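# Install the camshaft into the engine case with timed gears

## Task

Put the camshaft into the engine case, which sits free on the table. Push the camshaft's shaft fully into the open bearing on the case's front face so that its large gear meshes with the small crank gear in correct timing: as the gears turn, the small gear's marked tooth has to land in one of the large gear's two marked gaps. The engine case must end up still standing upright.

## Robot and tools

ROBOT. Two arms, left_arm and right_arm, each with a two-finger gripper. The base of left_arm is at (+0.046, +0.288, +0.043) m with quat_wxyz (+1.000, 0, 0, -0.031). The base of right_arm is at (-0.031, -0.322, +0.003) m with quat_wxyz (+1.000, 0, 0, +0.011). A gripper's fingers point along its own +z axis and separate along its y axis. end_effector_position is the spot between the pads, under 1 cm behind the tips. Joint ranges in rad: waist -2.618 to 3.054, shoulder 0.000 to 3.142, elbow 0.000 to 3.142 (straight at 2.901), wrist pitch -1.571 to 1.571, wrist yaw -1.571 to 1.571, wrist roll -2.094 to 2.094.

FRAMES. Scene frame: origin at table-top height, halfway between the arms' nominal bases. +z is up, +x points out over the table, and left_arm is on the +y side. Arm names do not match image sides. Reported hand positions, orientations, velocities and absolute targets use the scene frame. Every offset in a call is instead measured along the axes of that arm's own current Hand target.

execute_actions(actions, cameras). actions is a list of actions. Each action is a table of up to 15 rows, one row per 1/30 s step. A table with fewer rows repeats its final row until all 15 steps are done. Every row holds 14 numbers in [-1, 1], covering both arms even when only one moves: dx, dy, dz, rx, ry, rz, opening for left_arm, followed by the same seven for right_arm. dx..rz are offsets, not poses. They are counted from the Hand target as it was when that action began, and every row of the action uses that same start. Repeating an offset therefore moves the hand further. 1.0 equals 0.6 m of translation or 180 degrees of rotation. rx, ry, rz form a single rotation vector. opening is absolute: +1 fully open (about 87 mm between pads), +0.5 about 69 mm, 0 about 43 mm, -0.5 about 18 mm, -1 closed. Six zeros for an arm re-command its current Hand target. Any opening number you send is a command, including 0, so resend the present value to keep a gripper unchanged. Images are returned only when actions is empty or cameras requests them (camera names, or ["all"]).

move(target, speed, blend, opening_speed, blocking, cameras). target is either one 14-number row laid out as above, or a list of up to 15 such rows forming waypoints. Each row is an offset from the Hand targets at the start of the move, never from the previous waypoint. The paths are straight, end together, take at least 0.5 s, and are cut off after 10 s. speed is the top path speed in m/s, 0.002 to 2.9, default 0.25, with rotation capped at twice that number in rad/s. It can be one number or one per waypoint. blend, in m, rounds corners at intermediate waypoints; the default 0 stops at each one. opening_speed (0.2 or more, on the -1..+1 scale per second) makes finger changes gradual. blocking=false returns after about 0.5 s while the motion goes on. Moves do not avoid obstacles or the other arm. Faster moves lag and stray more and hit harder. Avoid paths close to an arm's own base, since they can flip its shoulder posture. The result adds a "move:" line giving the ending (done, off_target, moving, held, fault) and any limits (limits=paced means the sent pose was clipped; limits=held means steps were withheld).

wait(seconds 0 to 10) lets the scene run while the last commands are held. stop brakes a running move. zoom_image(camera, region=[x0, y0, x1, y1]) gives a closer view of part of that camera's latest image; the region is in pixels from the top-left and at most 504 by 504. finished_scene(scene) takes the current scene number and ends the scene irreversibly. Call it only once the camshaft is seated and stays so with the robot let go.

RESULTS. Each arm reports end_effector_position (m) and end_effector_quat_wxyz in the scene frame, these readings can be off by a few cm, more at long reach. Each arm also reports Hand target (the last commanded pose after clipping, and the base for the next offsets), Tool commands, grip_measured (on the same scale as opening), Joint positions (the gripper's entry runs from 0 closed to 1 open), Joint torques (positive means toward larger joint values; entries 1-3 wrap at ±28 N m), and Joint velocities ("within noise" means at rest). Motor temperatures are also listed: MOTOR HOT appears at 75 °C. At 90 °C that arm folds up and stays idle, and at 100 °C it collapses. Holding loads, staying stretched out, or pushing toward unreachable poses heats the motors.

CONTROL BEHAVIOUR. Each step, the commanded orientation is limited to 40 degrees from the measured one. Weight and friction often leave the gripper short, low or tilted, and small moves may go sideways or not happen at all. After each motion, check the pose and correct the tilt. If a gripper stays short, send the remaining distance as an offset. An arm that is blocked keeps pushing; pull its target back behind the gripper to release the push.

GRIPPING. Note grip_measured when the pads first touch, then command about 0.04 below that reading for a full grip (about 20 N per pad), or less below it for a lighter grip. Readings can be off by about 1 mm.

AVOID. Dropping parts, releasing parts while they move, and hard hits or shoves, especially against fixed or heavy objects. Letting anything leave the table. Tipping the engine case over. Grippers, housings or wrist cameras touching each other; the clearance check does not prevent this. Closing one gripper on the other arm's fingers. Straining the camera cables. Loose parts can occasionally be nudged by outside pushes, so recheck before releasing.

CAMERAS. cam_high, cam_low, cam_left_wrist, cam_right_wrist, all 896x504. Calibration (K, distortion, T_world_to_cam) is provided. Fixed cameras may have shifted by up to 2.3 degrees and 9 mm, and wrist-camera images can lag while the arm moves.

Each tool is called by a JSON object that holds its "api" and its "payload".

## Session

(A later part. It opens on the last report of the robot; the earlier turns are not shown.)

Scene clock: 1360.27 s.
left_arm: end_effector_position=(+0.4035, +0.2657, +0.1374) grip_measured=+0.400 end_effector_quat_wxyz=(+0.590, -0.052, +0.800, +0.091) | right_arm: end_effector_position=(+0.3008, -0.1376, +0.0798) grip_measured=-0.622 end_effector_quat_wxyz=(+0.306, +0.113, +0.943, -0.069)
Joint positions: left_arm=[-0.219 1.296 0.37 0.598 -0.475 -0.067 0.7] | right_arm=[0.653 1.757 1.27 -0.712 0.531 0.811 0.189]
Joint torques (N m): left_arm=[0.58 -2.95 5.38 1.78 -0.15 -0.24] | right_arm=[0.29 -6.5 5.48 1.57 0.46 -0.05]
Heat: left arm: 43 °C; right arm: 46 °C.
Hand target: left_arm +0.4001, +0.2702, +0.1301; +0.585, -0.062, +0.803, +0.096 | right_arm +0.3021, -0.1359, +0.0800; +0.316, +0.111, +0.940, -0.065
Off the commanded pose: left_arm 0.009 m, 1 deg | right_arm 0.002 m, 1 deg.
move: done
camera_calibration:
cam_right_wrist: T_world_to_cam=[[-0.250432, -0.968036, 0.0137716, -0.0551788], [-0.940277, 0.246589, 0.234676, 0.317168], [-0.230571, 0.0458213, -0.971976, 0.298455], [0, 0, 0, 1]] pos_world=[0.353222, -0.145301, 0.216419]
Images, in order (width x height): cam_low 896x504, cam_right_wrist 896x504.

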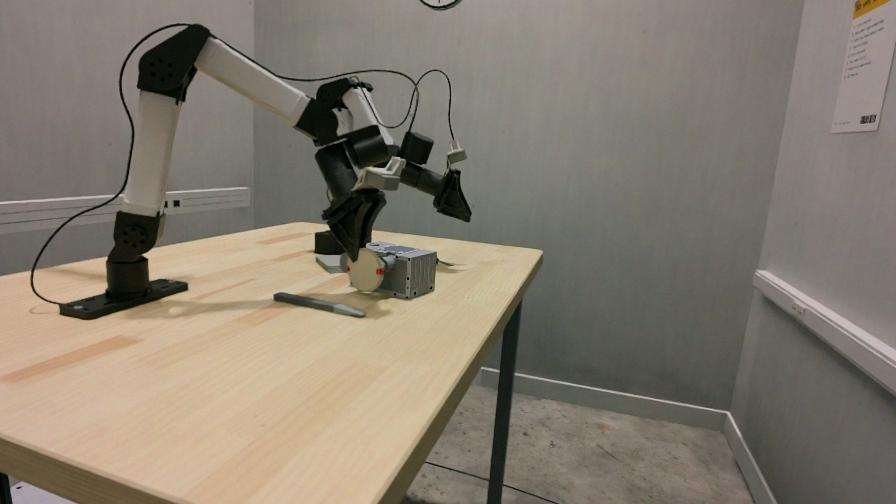

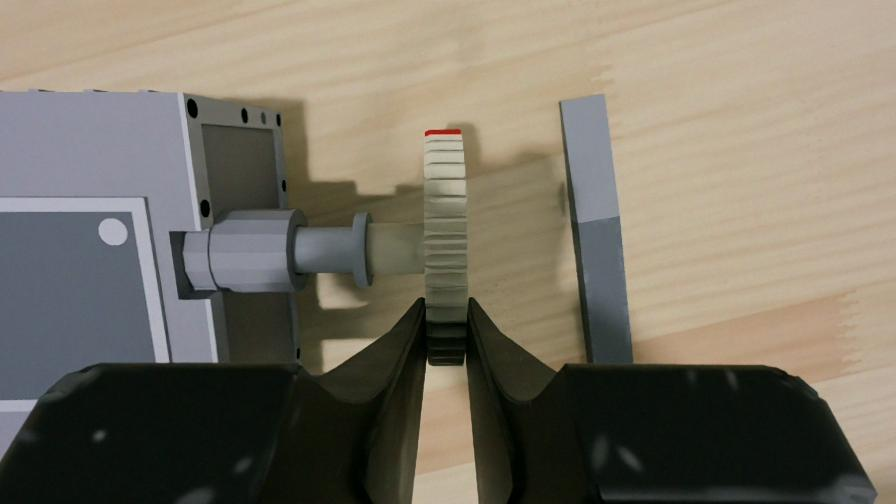

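{"api": "move", "payload": {"target": [0,0,0,0,0,0,0.4,0,0.022,0,-0.008,0,0.004,-0.72], "speed": 0.03, "cameras": ["cam_right_wrist","cam_low"]}}

{"api": "zoom_image", "payload": {"camera": "cam_low", "region": [340, 225, 420, 289]}}

Scene clock: 1372.50 s.
left_arm: end_effector_position=(+0.4035, +0.2657, +0.1374) grip_measured=+0.400 end_effector_quat_wxyz=(+0.590, -0.052, +0.800, +0.091) | right_arm: end_effector_position=(+0.2996, -0.1349, +0.0800) grip_measured=-0.622 end_effector_quat_wxyz=(+0.308, +0.113, +0.942, -0.068)
Joint positions: left_arm=[-0.219 1.296 0.37 0.598 -0.475 -0.067 0.7] | right_arm=[0.662 1.757 1.27 -0.712 0.534 0.819 0.189]
Joint torques (N m): left_arm=[0.42 -3 5.26 1.76 -0.13 -0.26] | right_arm=[0.73 -4.9 7.53 1.7 0.3 0.07]
Heat: left arm: 43 °C; right arm: 45 °C.
Hand target: left_arm +0.4001, +0.2702, +0.1301; +0.585, -0.062, +0.803, +0.096 | right_arm +0.3054, -0.1231, +0.0793; +0.317, +0.113, +0.940, -0.052
Off the commanded pose: left_arm 0.009 m, 1 deg | right_arm 0.013 m, 2 deg.
move: off_target (right_arm)
camera_calibration:
cam_right_wrist: T_world_to_cam=[[-0.249528, -0.968303, 0.0112032, -0.0529903], [-0.941404, 0.245275, 0.231514, 0.315755], [-0.226924, 0.0472227, -0.972767, 0.297422], [0, 0, 0, 1]] pos_world=[0.351522, -0.142802, 0.216814]
Images, in order (width x height): cam_low 896x504, cam_right_wrist 896x504.

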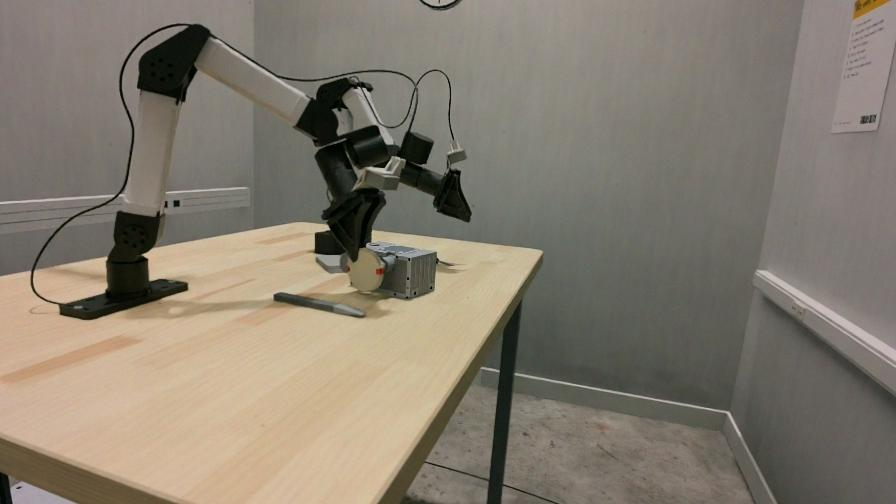

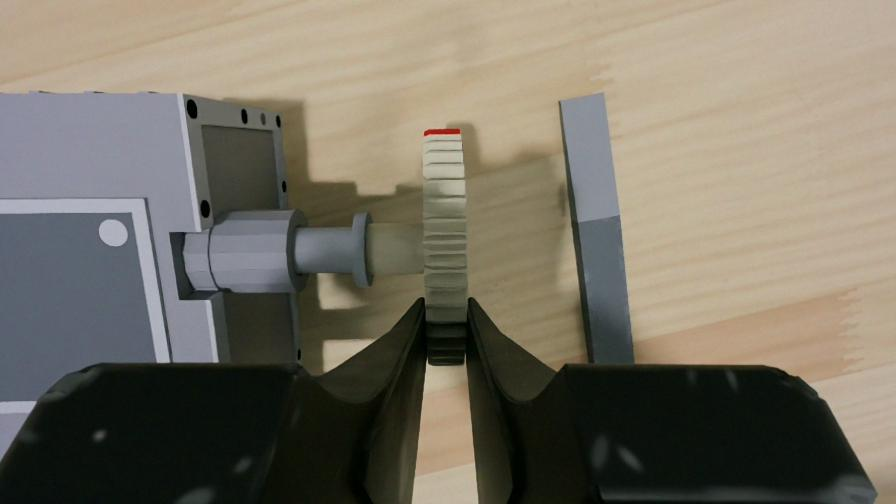

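Scaled by 6.300 from the camera's 896x504 image, which has a finer 1280x720 frame.

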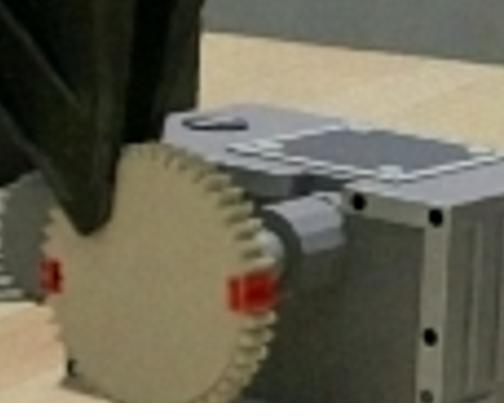

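{"api": "move", "payload": {"target": [0,0,0,0,0,0,0.4,0,0.025,0,-0.008,0,0.004,-0.72], "speed": 0.03, "cameras": ["cam_right_wrist","cam_low"]}}

{"api": "zoom_image", "payload": {"camera": "cam_low", "region": [340, 225, 420, 289]}}

Scene clock: 1378.97 s.
left_arm: end_effector_position=(+0.4035, +0.2657, +0.1374) grip_measured=+0.400 end_effector_quat_wxyz=(+0.590, -0.052, +0.800, +0.091) | right_arm: end_effector_position=(+0.3008, -0.1269, +0.0793) grip_measured=-0.622 end_effector_quat_wxyz=(+0.311, +0.114, +0.941, -0.065)
Joint positions: left_arm=[-0.219 1.296 0.37 0.598 -0.475 -0.067 0.7] | right_arm=[0.678 1.773 1.286 -0.709 0.542 0.835 0.189]
Joint torques (N m): left_arm=[0.7 -2.93 5.23 1.76 -0.13 -0.28] | right_arm=[0.77 -4.31 8.96 1.77 0.11 0.1]
Heat: left arm: 43 °C; right arm: 46 °C.
Hand target: left_arm +0.4001, +0.2702, +0.1301; +0.585, -0.062, +0.803, +0.096 | right_arm +0.3091, -0.1085, +0.0789; +0.319, +0.115, +0.940, -0.038
Off the commanded pose: left_arm 0.009 m, 1 deg | right_arm 0.020 m, 3 deg.
move: off_target (right_arm)
camera_calibration:
cam_right_wrist: T_world_to_cam=[[-0.248395, -0.968648, 0.00452578, -0.0448236], [-0.943655, 0.243035, 0.224609, 0.315994], [-0.218667, 0.051521, -0.974438, 0.29481], [0, 0, 0, 1]] pos_world=[0.351521, -0.135405, 0.216502]
Images, in order (width x height): cam_low 896x504, cam_right_wrist 896x504.

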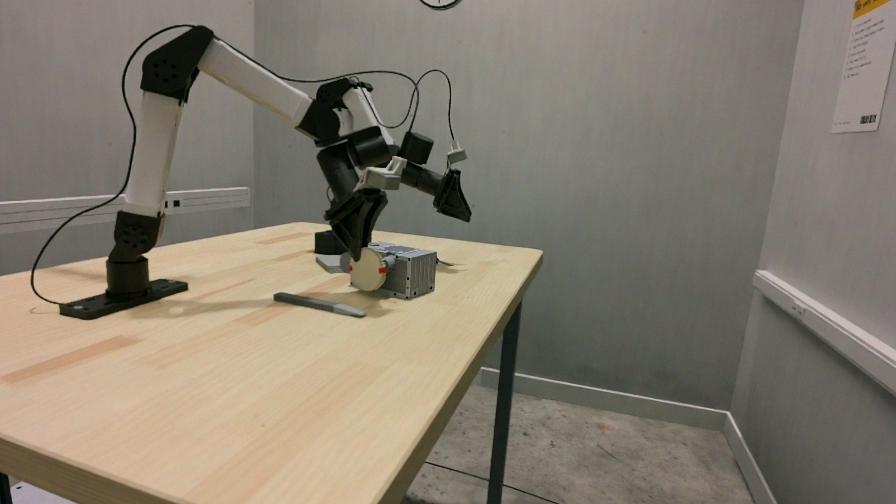

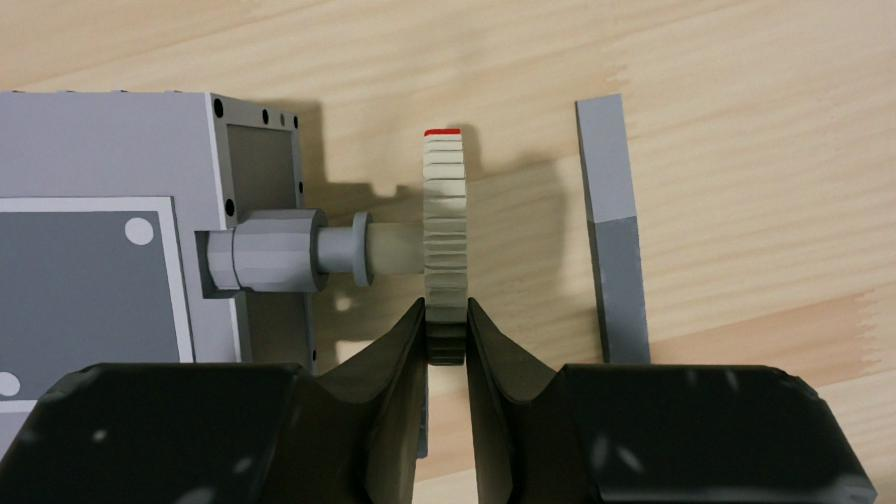

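Scaled by 6.300 from the camera's 896x504 image, which has a finer 1280x720 frame.

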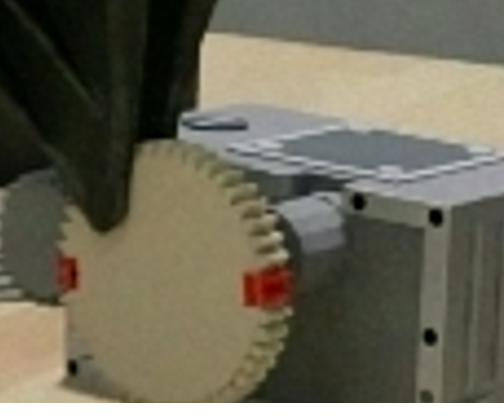

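{"api": "move", "payload": {"target": [0,0,0,0,0,0,0.4,0,0.017,0,-0.006,0,0.003,-0.72], "speed": 0.03, "cameras": ["cam_right_wrist","cam_low"]}}

{"api": "zoom_image", "payload": {"camera": "cam_low", "region": [340, 225, 420, 289]}}

Scene clock: 1385.13 s.
left_arm: end_effector_position=(+0.4035, +0.2657, +0.1374) grip_measured=+0.400 end_effector_quat_wxyz=(+0.590, -0.052, +0.800, +0.091) | right_arm: end_effector_position=(+0.3023, -0.1220, +0.0794) grip_measured=-0.623 end_effector_quat_wxyz=(+0.313, +0.114, +0.941, -0.063)
Joint positions: left_arm=[-0.219 1.296 0.37 0.598 -0.475 -0.067 0.7] | right_arm=[0.686 1.786 1.301 -0.711 0.544 0.843 0.189]
Joint torques (N m): left_arm=[0.44 -2.86 5.31 1.79 -0.16 -0.21] | right_arm=[0.98 -4.21 9.29 1.85 -0.01 0.14]
Heat: left arm: 43 °C; right arm: 45 °C.
Hand target: left_arm +0.4001, +0.2702, +0.1301; +0.585, -0.062, +0.803, +0.096 | right_arm +0.3116, -0.0987, +0.0789; +0.320, +0.116, +0.940, -0.027
Off the commanded pose: left_arm 0.009 m, 1 deg | right_arm 0.025 m, 4 deg.
move: off_target (right_arm)
camera_calibration:
cam_right_wrist: T_world_to_cam=[[-0.247813, -0.968808, 0.000870509, -0.0396279], [-0.944561, 0.24181, 0.22211, 0.316573], [-0.215392, 0.0542194, -0.975021, 0.294431], [0, 0, 0, 1]] pos_world=[0.35262, -0.130906, 0.216797]
Images, in order (width x height): cam_low 896x504, cam_right_wrist 896x504.

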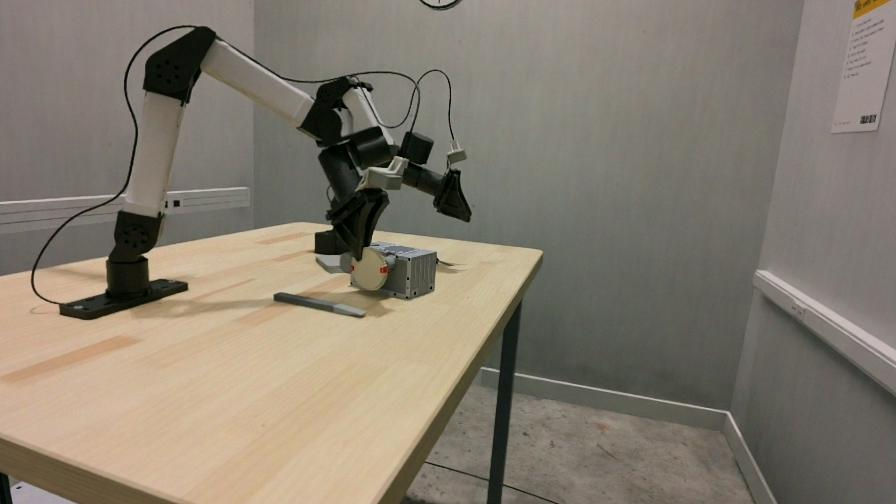

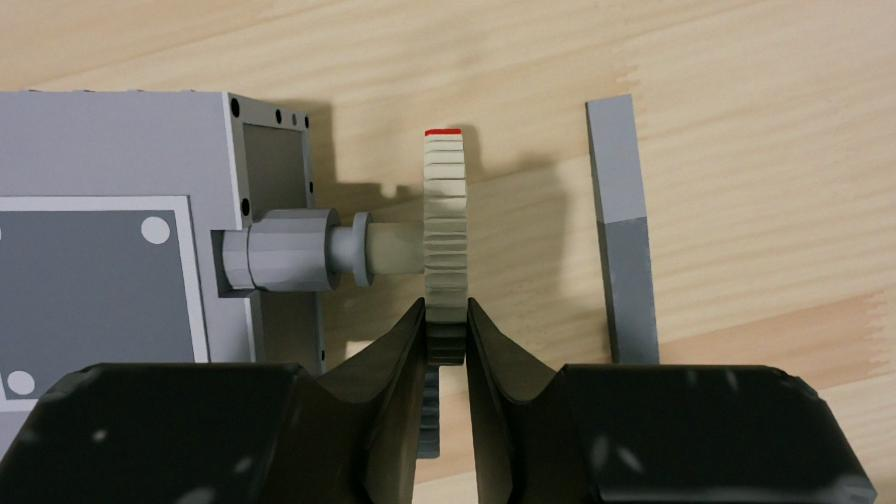

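Scaled by 6.300 from the camera's 896x504 image, which has a finer 1280x720 frame.

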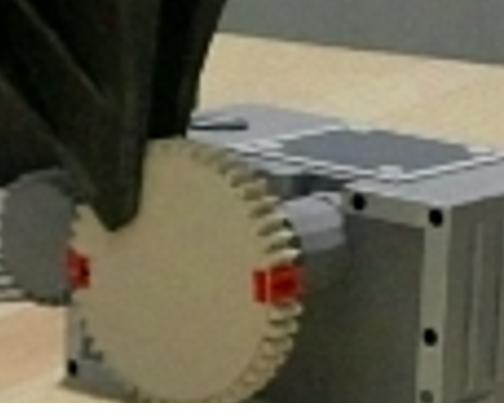

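{"api": "move", "payload": {"target": [0,0,0,0,0,0,0.4,0,0.02,0,-0.006,0,0.003,-0.72], "speed": 0.03, "cameras": ["cam_right_wrist","cam_low"]}}

{"api": "zoom_image", "payload": {"camera": "cam_low", "region": [340, 225, 420, 289]}}

Scene clock: 1393.57 s.
left_arm: end_effector_position=(+0.4035, +0.2657, +0.1374) grip_measured=+0.400 end_effector_quat_wxyz=(+0.590, -0.052, +0.800, +0.091) | right_arm: end_effector_position=(+0.3044, -0.1136, +0.0793) grip_measured=-0.623 end_effector_quat_wxyz=(+0.314, +0.114, +0.941, -0.060)
Joint positions: left_arm=[-0.219 1.296 0.37 0.598 -0.475 -0.067 0.7] | right_arm=[0.699 1.808 1.328 -0.717 0.546 0.855 0.188]
Joint torques (N m): left_arm=[0.59 -2.84 5.23 1.77 -0.17 -0.25] | right_arm=[1.01 -4.38 9.44 1.96 -0.1 0.17]
Heat: left arm: 43 °C; right arm: 46 °C.
Hand target: left_arm +0.4001, +0.2702, +0.1301; +0.585, -0.062, +0.803, +0.096 | right_arm +0.3144, -0.0869, +0.0792; +0.322, +0.117, +0.939, -0.017
Off the commanded pose: left_arm 0.009 m, 1 deg | right_arm 0.028 m, 5 deg.
move: off_target (right_arm)
camera_calibration:
cam_right_wrist: T_world_to_cam=[[-0.245319, -0.969428, -0.0052395, -0.0312892], [-0.945891, 0.238171, 0.220373, 0.316695], [-0.212388, 0.0590177, -0.975402, 0.293977], [0, 0, 0, 1]] pos_world=[0.354321, -0.12311, 0.216791]
Images, in order (width x height): cam_low 896x504, cam_right_wrist 896x504.

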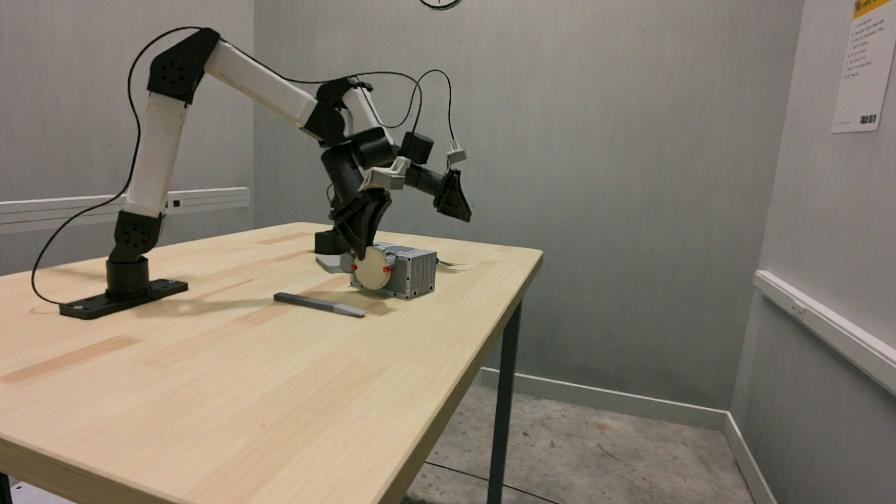

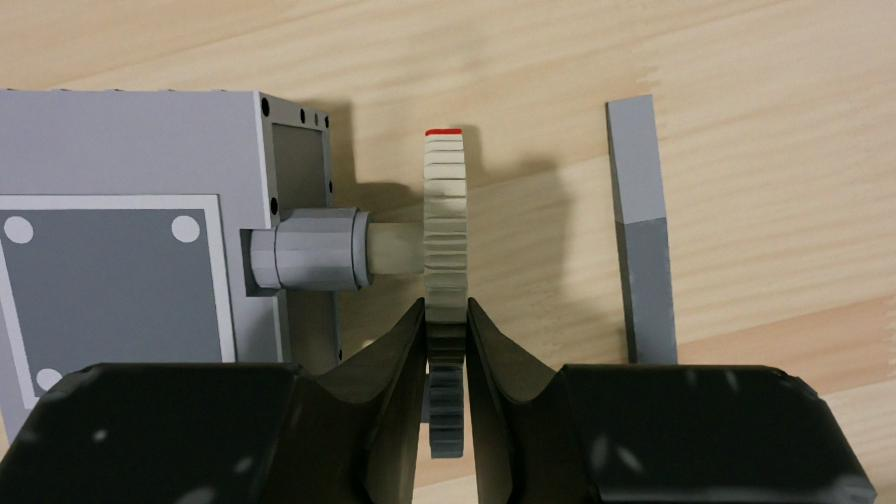

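Scaled by 6.300 from the camera's 896x504 image, which has a finer 1280x720 frame.

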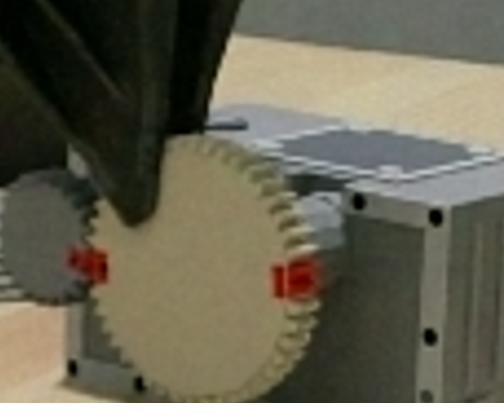

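{"api": "move", "payload": {"target": [[0,0,0,0,0,0,0.4,0.003,-0.035,-0.004,0.015,0,-0.008,-0.72],[0,0,0,0,0,0,0.4,0.003,-0.035,-0.004,0.015,0,-0.008,0.1],[0,0,0,0,0,0,0.4,0.003,-0.035,-0.17,0,0,0,0.1],[0,0,0,0,0,0,0.4,0.003,-0.23,-0.19,-0.1,-0.06,-0.05,0.1]], "speed": [0.05,0.05,0.12,0.2], "opening_speed": 0.5, "cameras": ["cam_right_wrist","cam_low","cam_high"]}}

{"api": "zoom_image", "payload": {"camera": "cam_low", "region": [345, 235, 395, 285]}}

{"api": "zoom_image", "payload": {"camera": "cam_high", "region": [405, 225, 475, 285]}}

Scene clock: 1411.23 s.
left_arm: end_effector_position=(+0.4035, +0.2657, +0.1374) grip_measured=+0.400 end_effector_quat_wxyz=(+0.590, -0.052, +0.800, +0.091) | right_arm: end_effector_position=(+0.2076, -0.2114, +0.1588) grip_measured=+0.100 end_effector_quat_wxyz=(+0.409, -0.008, +0.909, +0.085)
Joint positions: left_arm=[-0.219 1.296 0.37 0.598 -0.475 -0.067 0.7] | right_arm=[0.513 0.886 0.777 -0.626 0.242 0.409 0.55]
Joint torques (N m): left_arm=[0.59 -2.54 5.22 1.78 -0.13 -0.28] | right_arm=[-0.7 -0.9 7.08 2.44 0.05 -0.1]
Heat: left arm: 43 °C; right arm: 47 °C.
Hand target: left_arm +0.4001, +0.2702, +0.1301; +0.585, -0.062, +0.803, +0.096 | right_arm +0.2126, -0.2084, +0.1625; +0.420, -0.010, +0.903, +0.094
Off the commanded pose: left_arm 0.009 m, 1 deg | right_arm 0.007 m, 2 deg.
move: done
camera_calibration:
cam_right_wrist: T_world_to_cam=[[0.0986818, -0.976602, -0.191076, -0.192818], [-0.994445, -0.103848, 0.017188, 0.200935], [-0.0366286, 0.188319, -0.981425, 0.348518], [0, 0, 0, 1]] pos_world=[0.231612, -0.233072, 0.301748]
Images, in order (width x height): cam_high 896x504, cam_low 896x504, cam_right_wrist 896x504.

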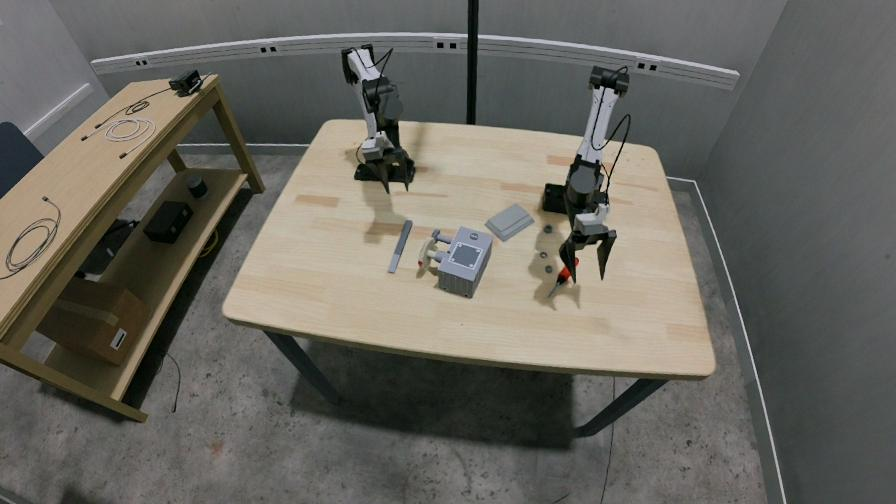

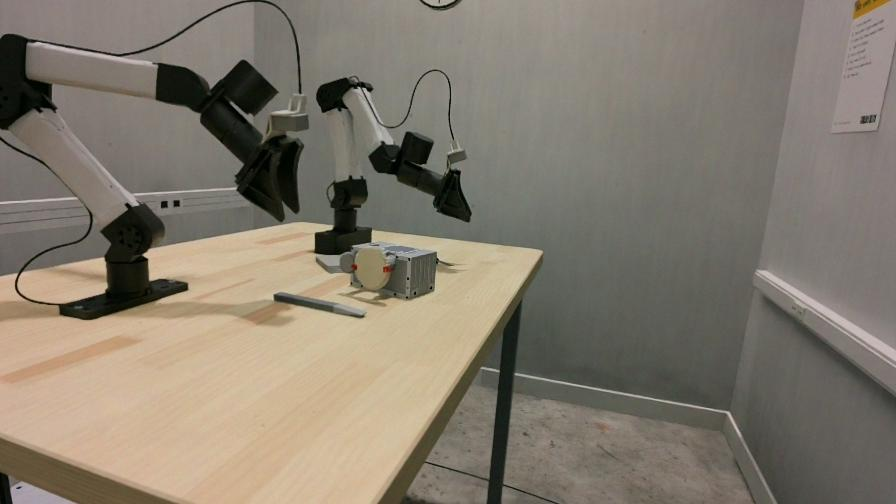

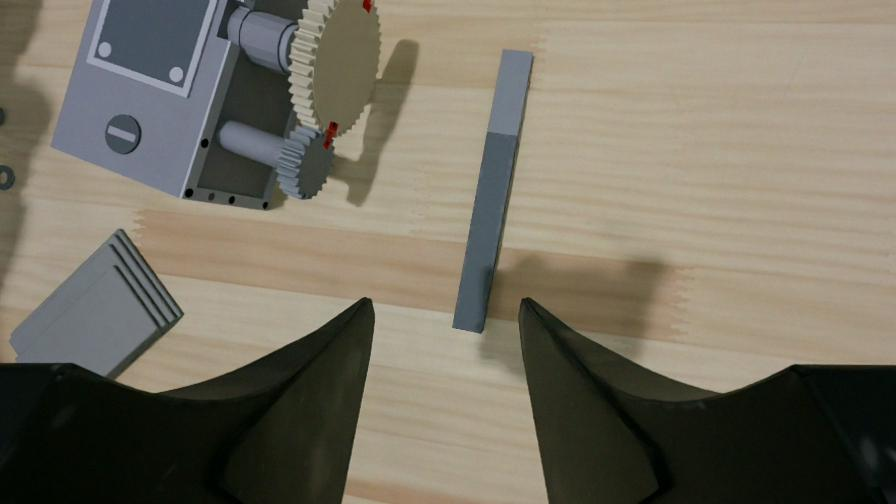

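Scaled by 10.080 from the camera's 896x504 image, which has a finer 1280x720 frame.

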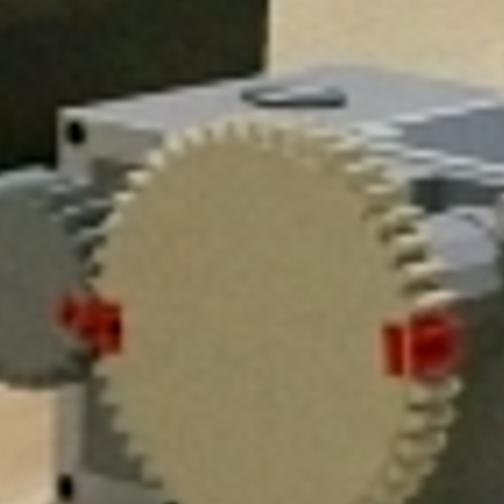

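Scaled by 7.200 from the camera's 896x504 image, which has a finer 1280x720 frame.

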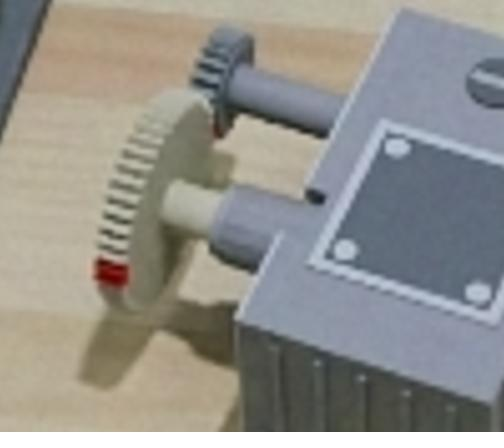

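{"api": "zoom_image", "payload": {"camera": "cam_right_wrist", "region": [290, 95, 370, 175]}}

{"api": "zoom_image", "payload": {"camera": "cam_right_wrist", "region": [220, 0, 400, 210]}}

Scaled by 6.300 from the camera's 896x504 image, which has a finer 1280x720 frame.

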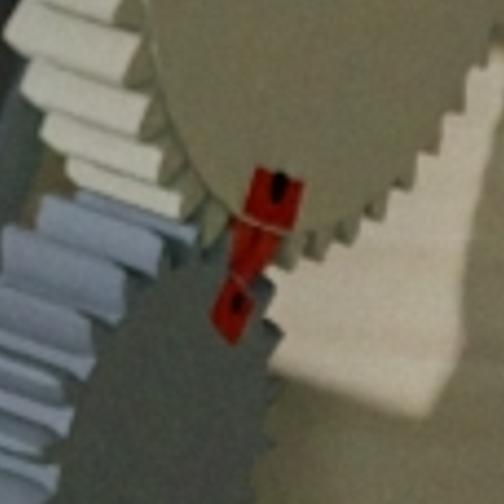

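Scaled by 2.400 from the camera's 896x504 image, which has a finer 1280x720 frame.

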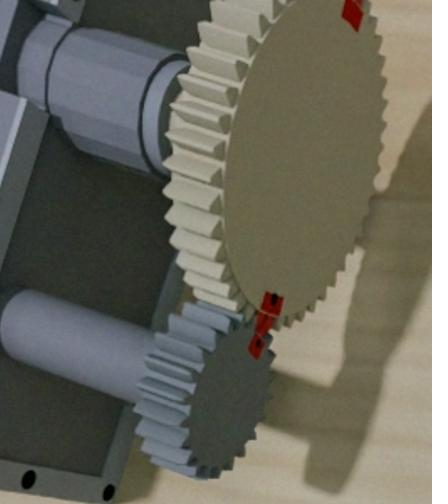

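{"api": "zoom_image", "payload": {"camera": "cam_right_wrist", "region": [225, 0, 315, 80]}}

Scaled by 5.600 from the camera's 896x504 image, which has a finer 1280x720 frame.

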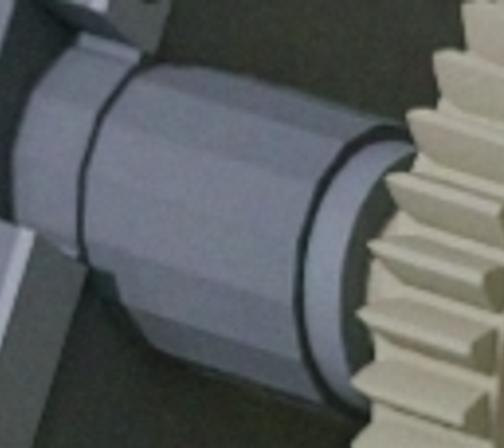

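{"api": "finished_scene", "payload": {"scene": 2}}

The scene is finished: the task was done.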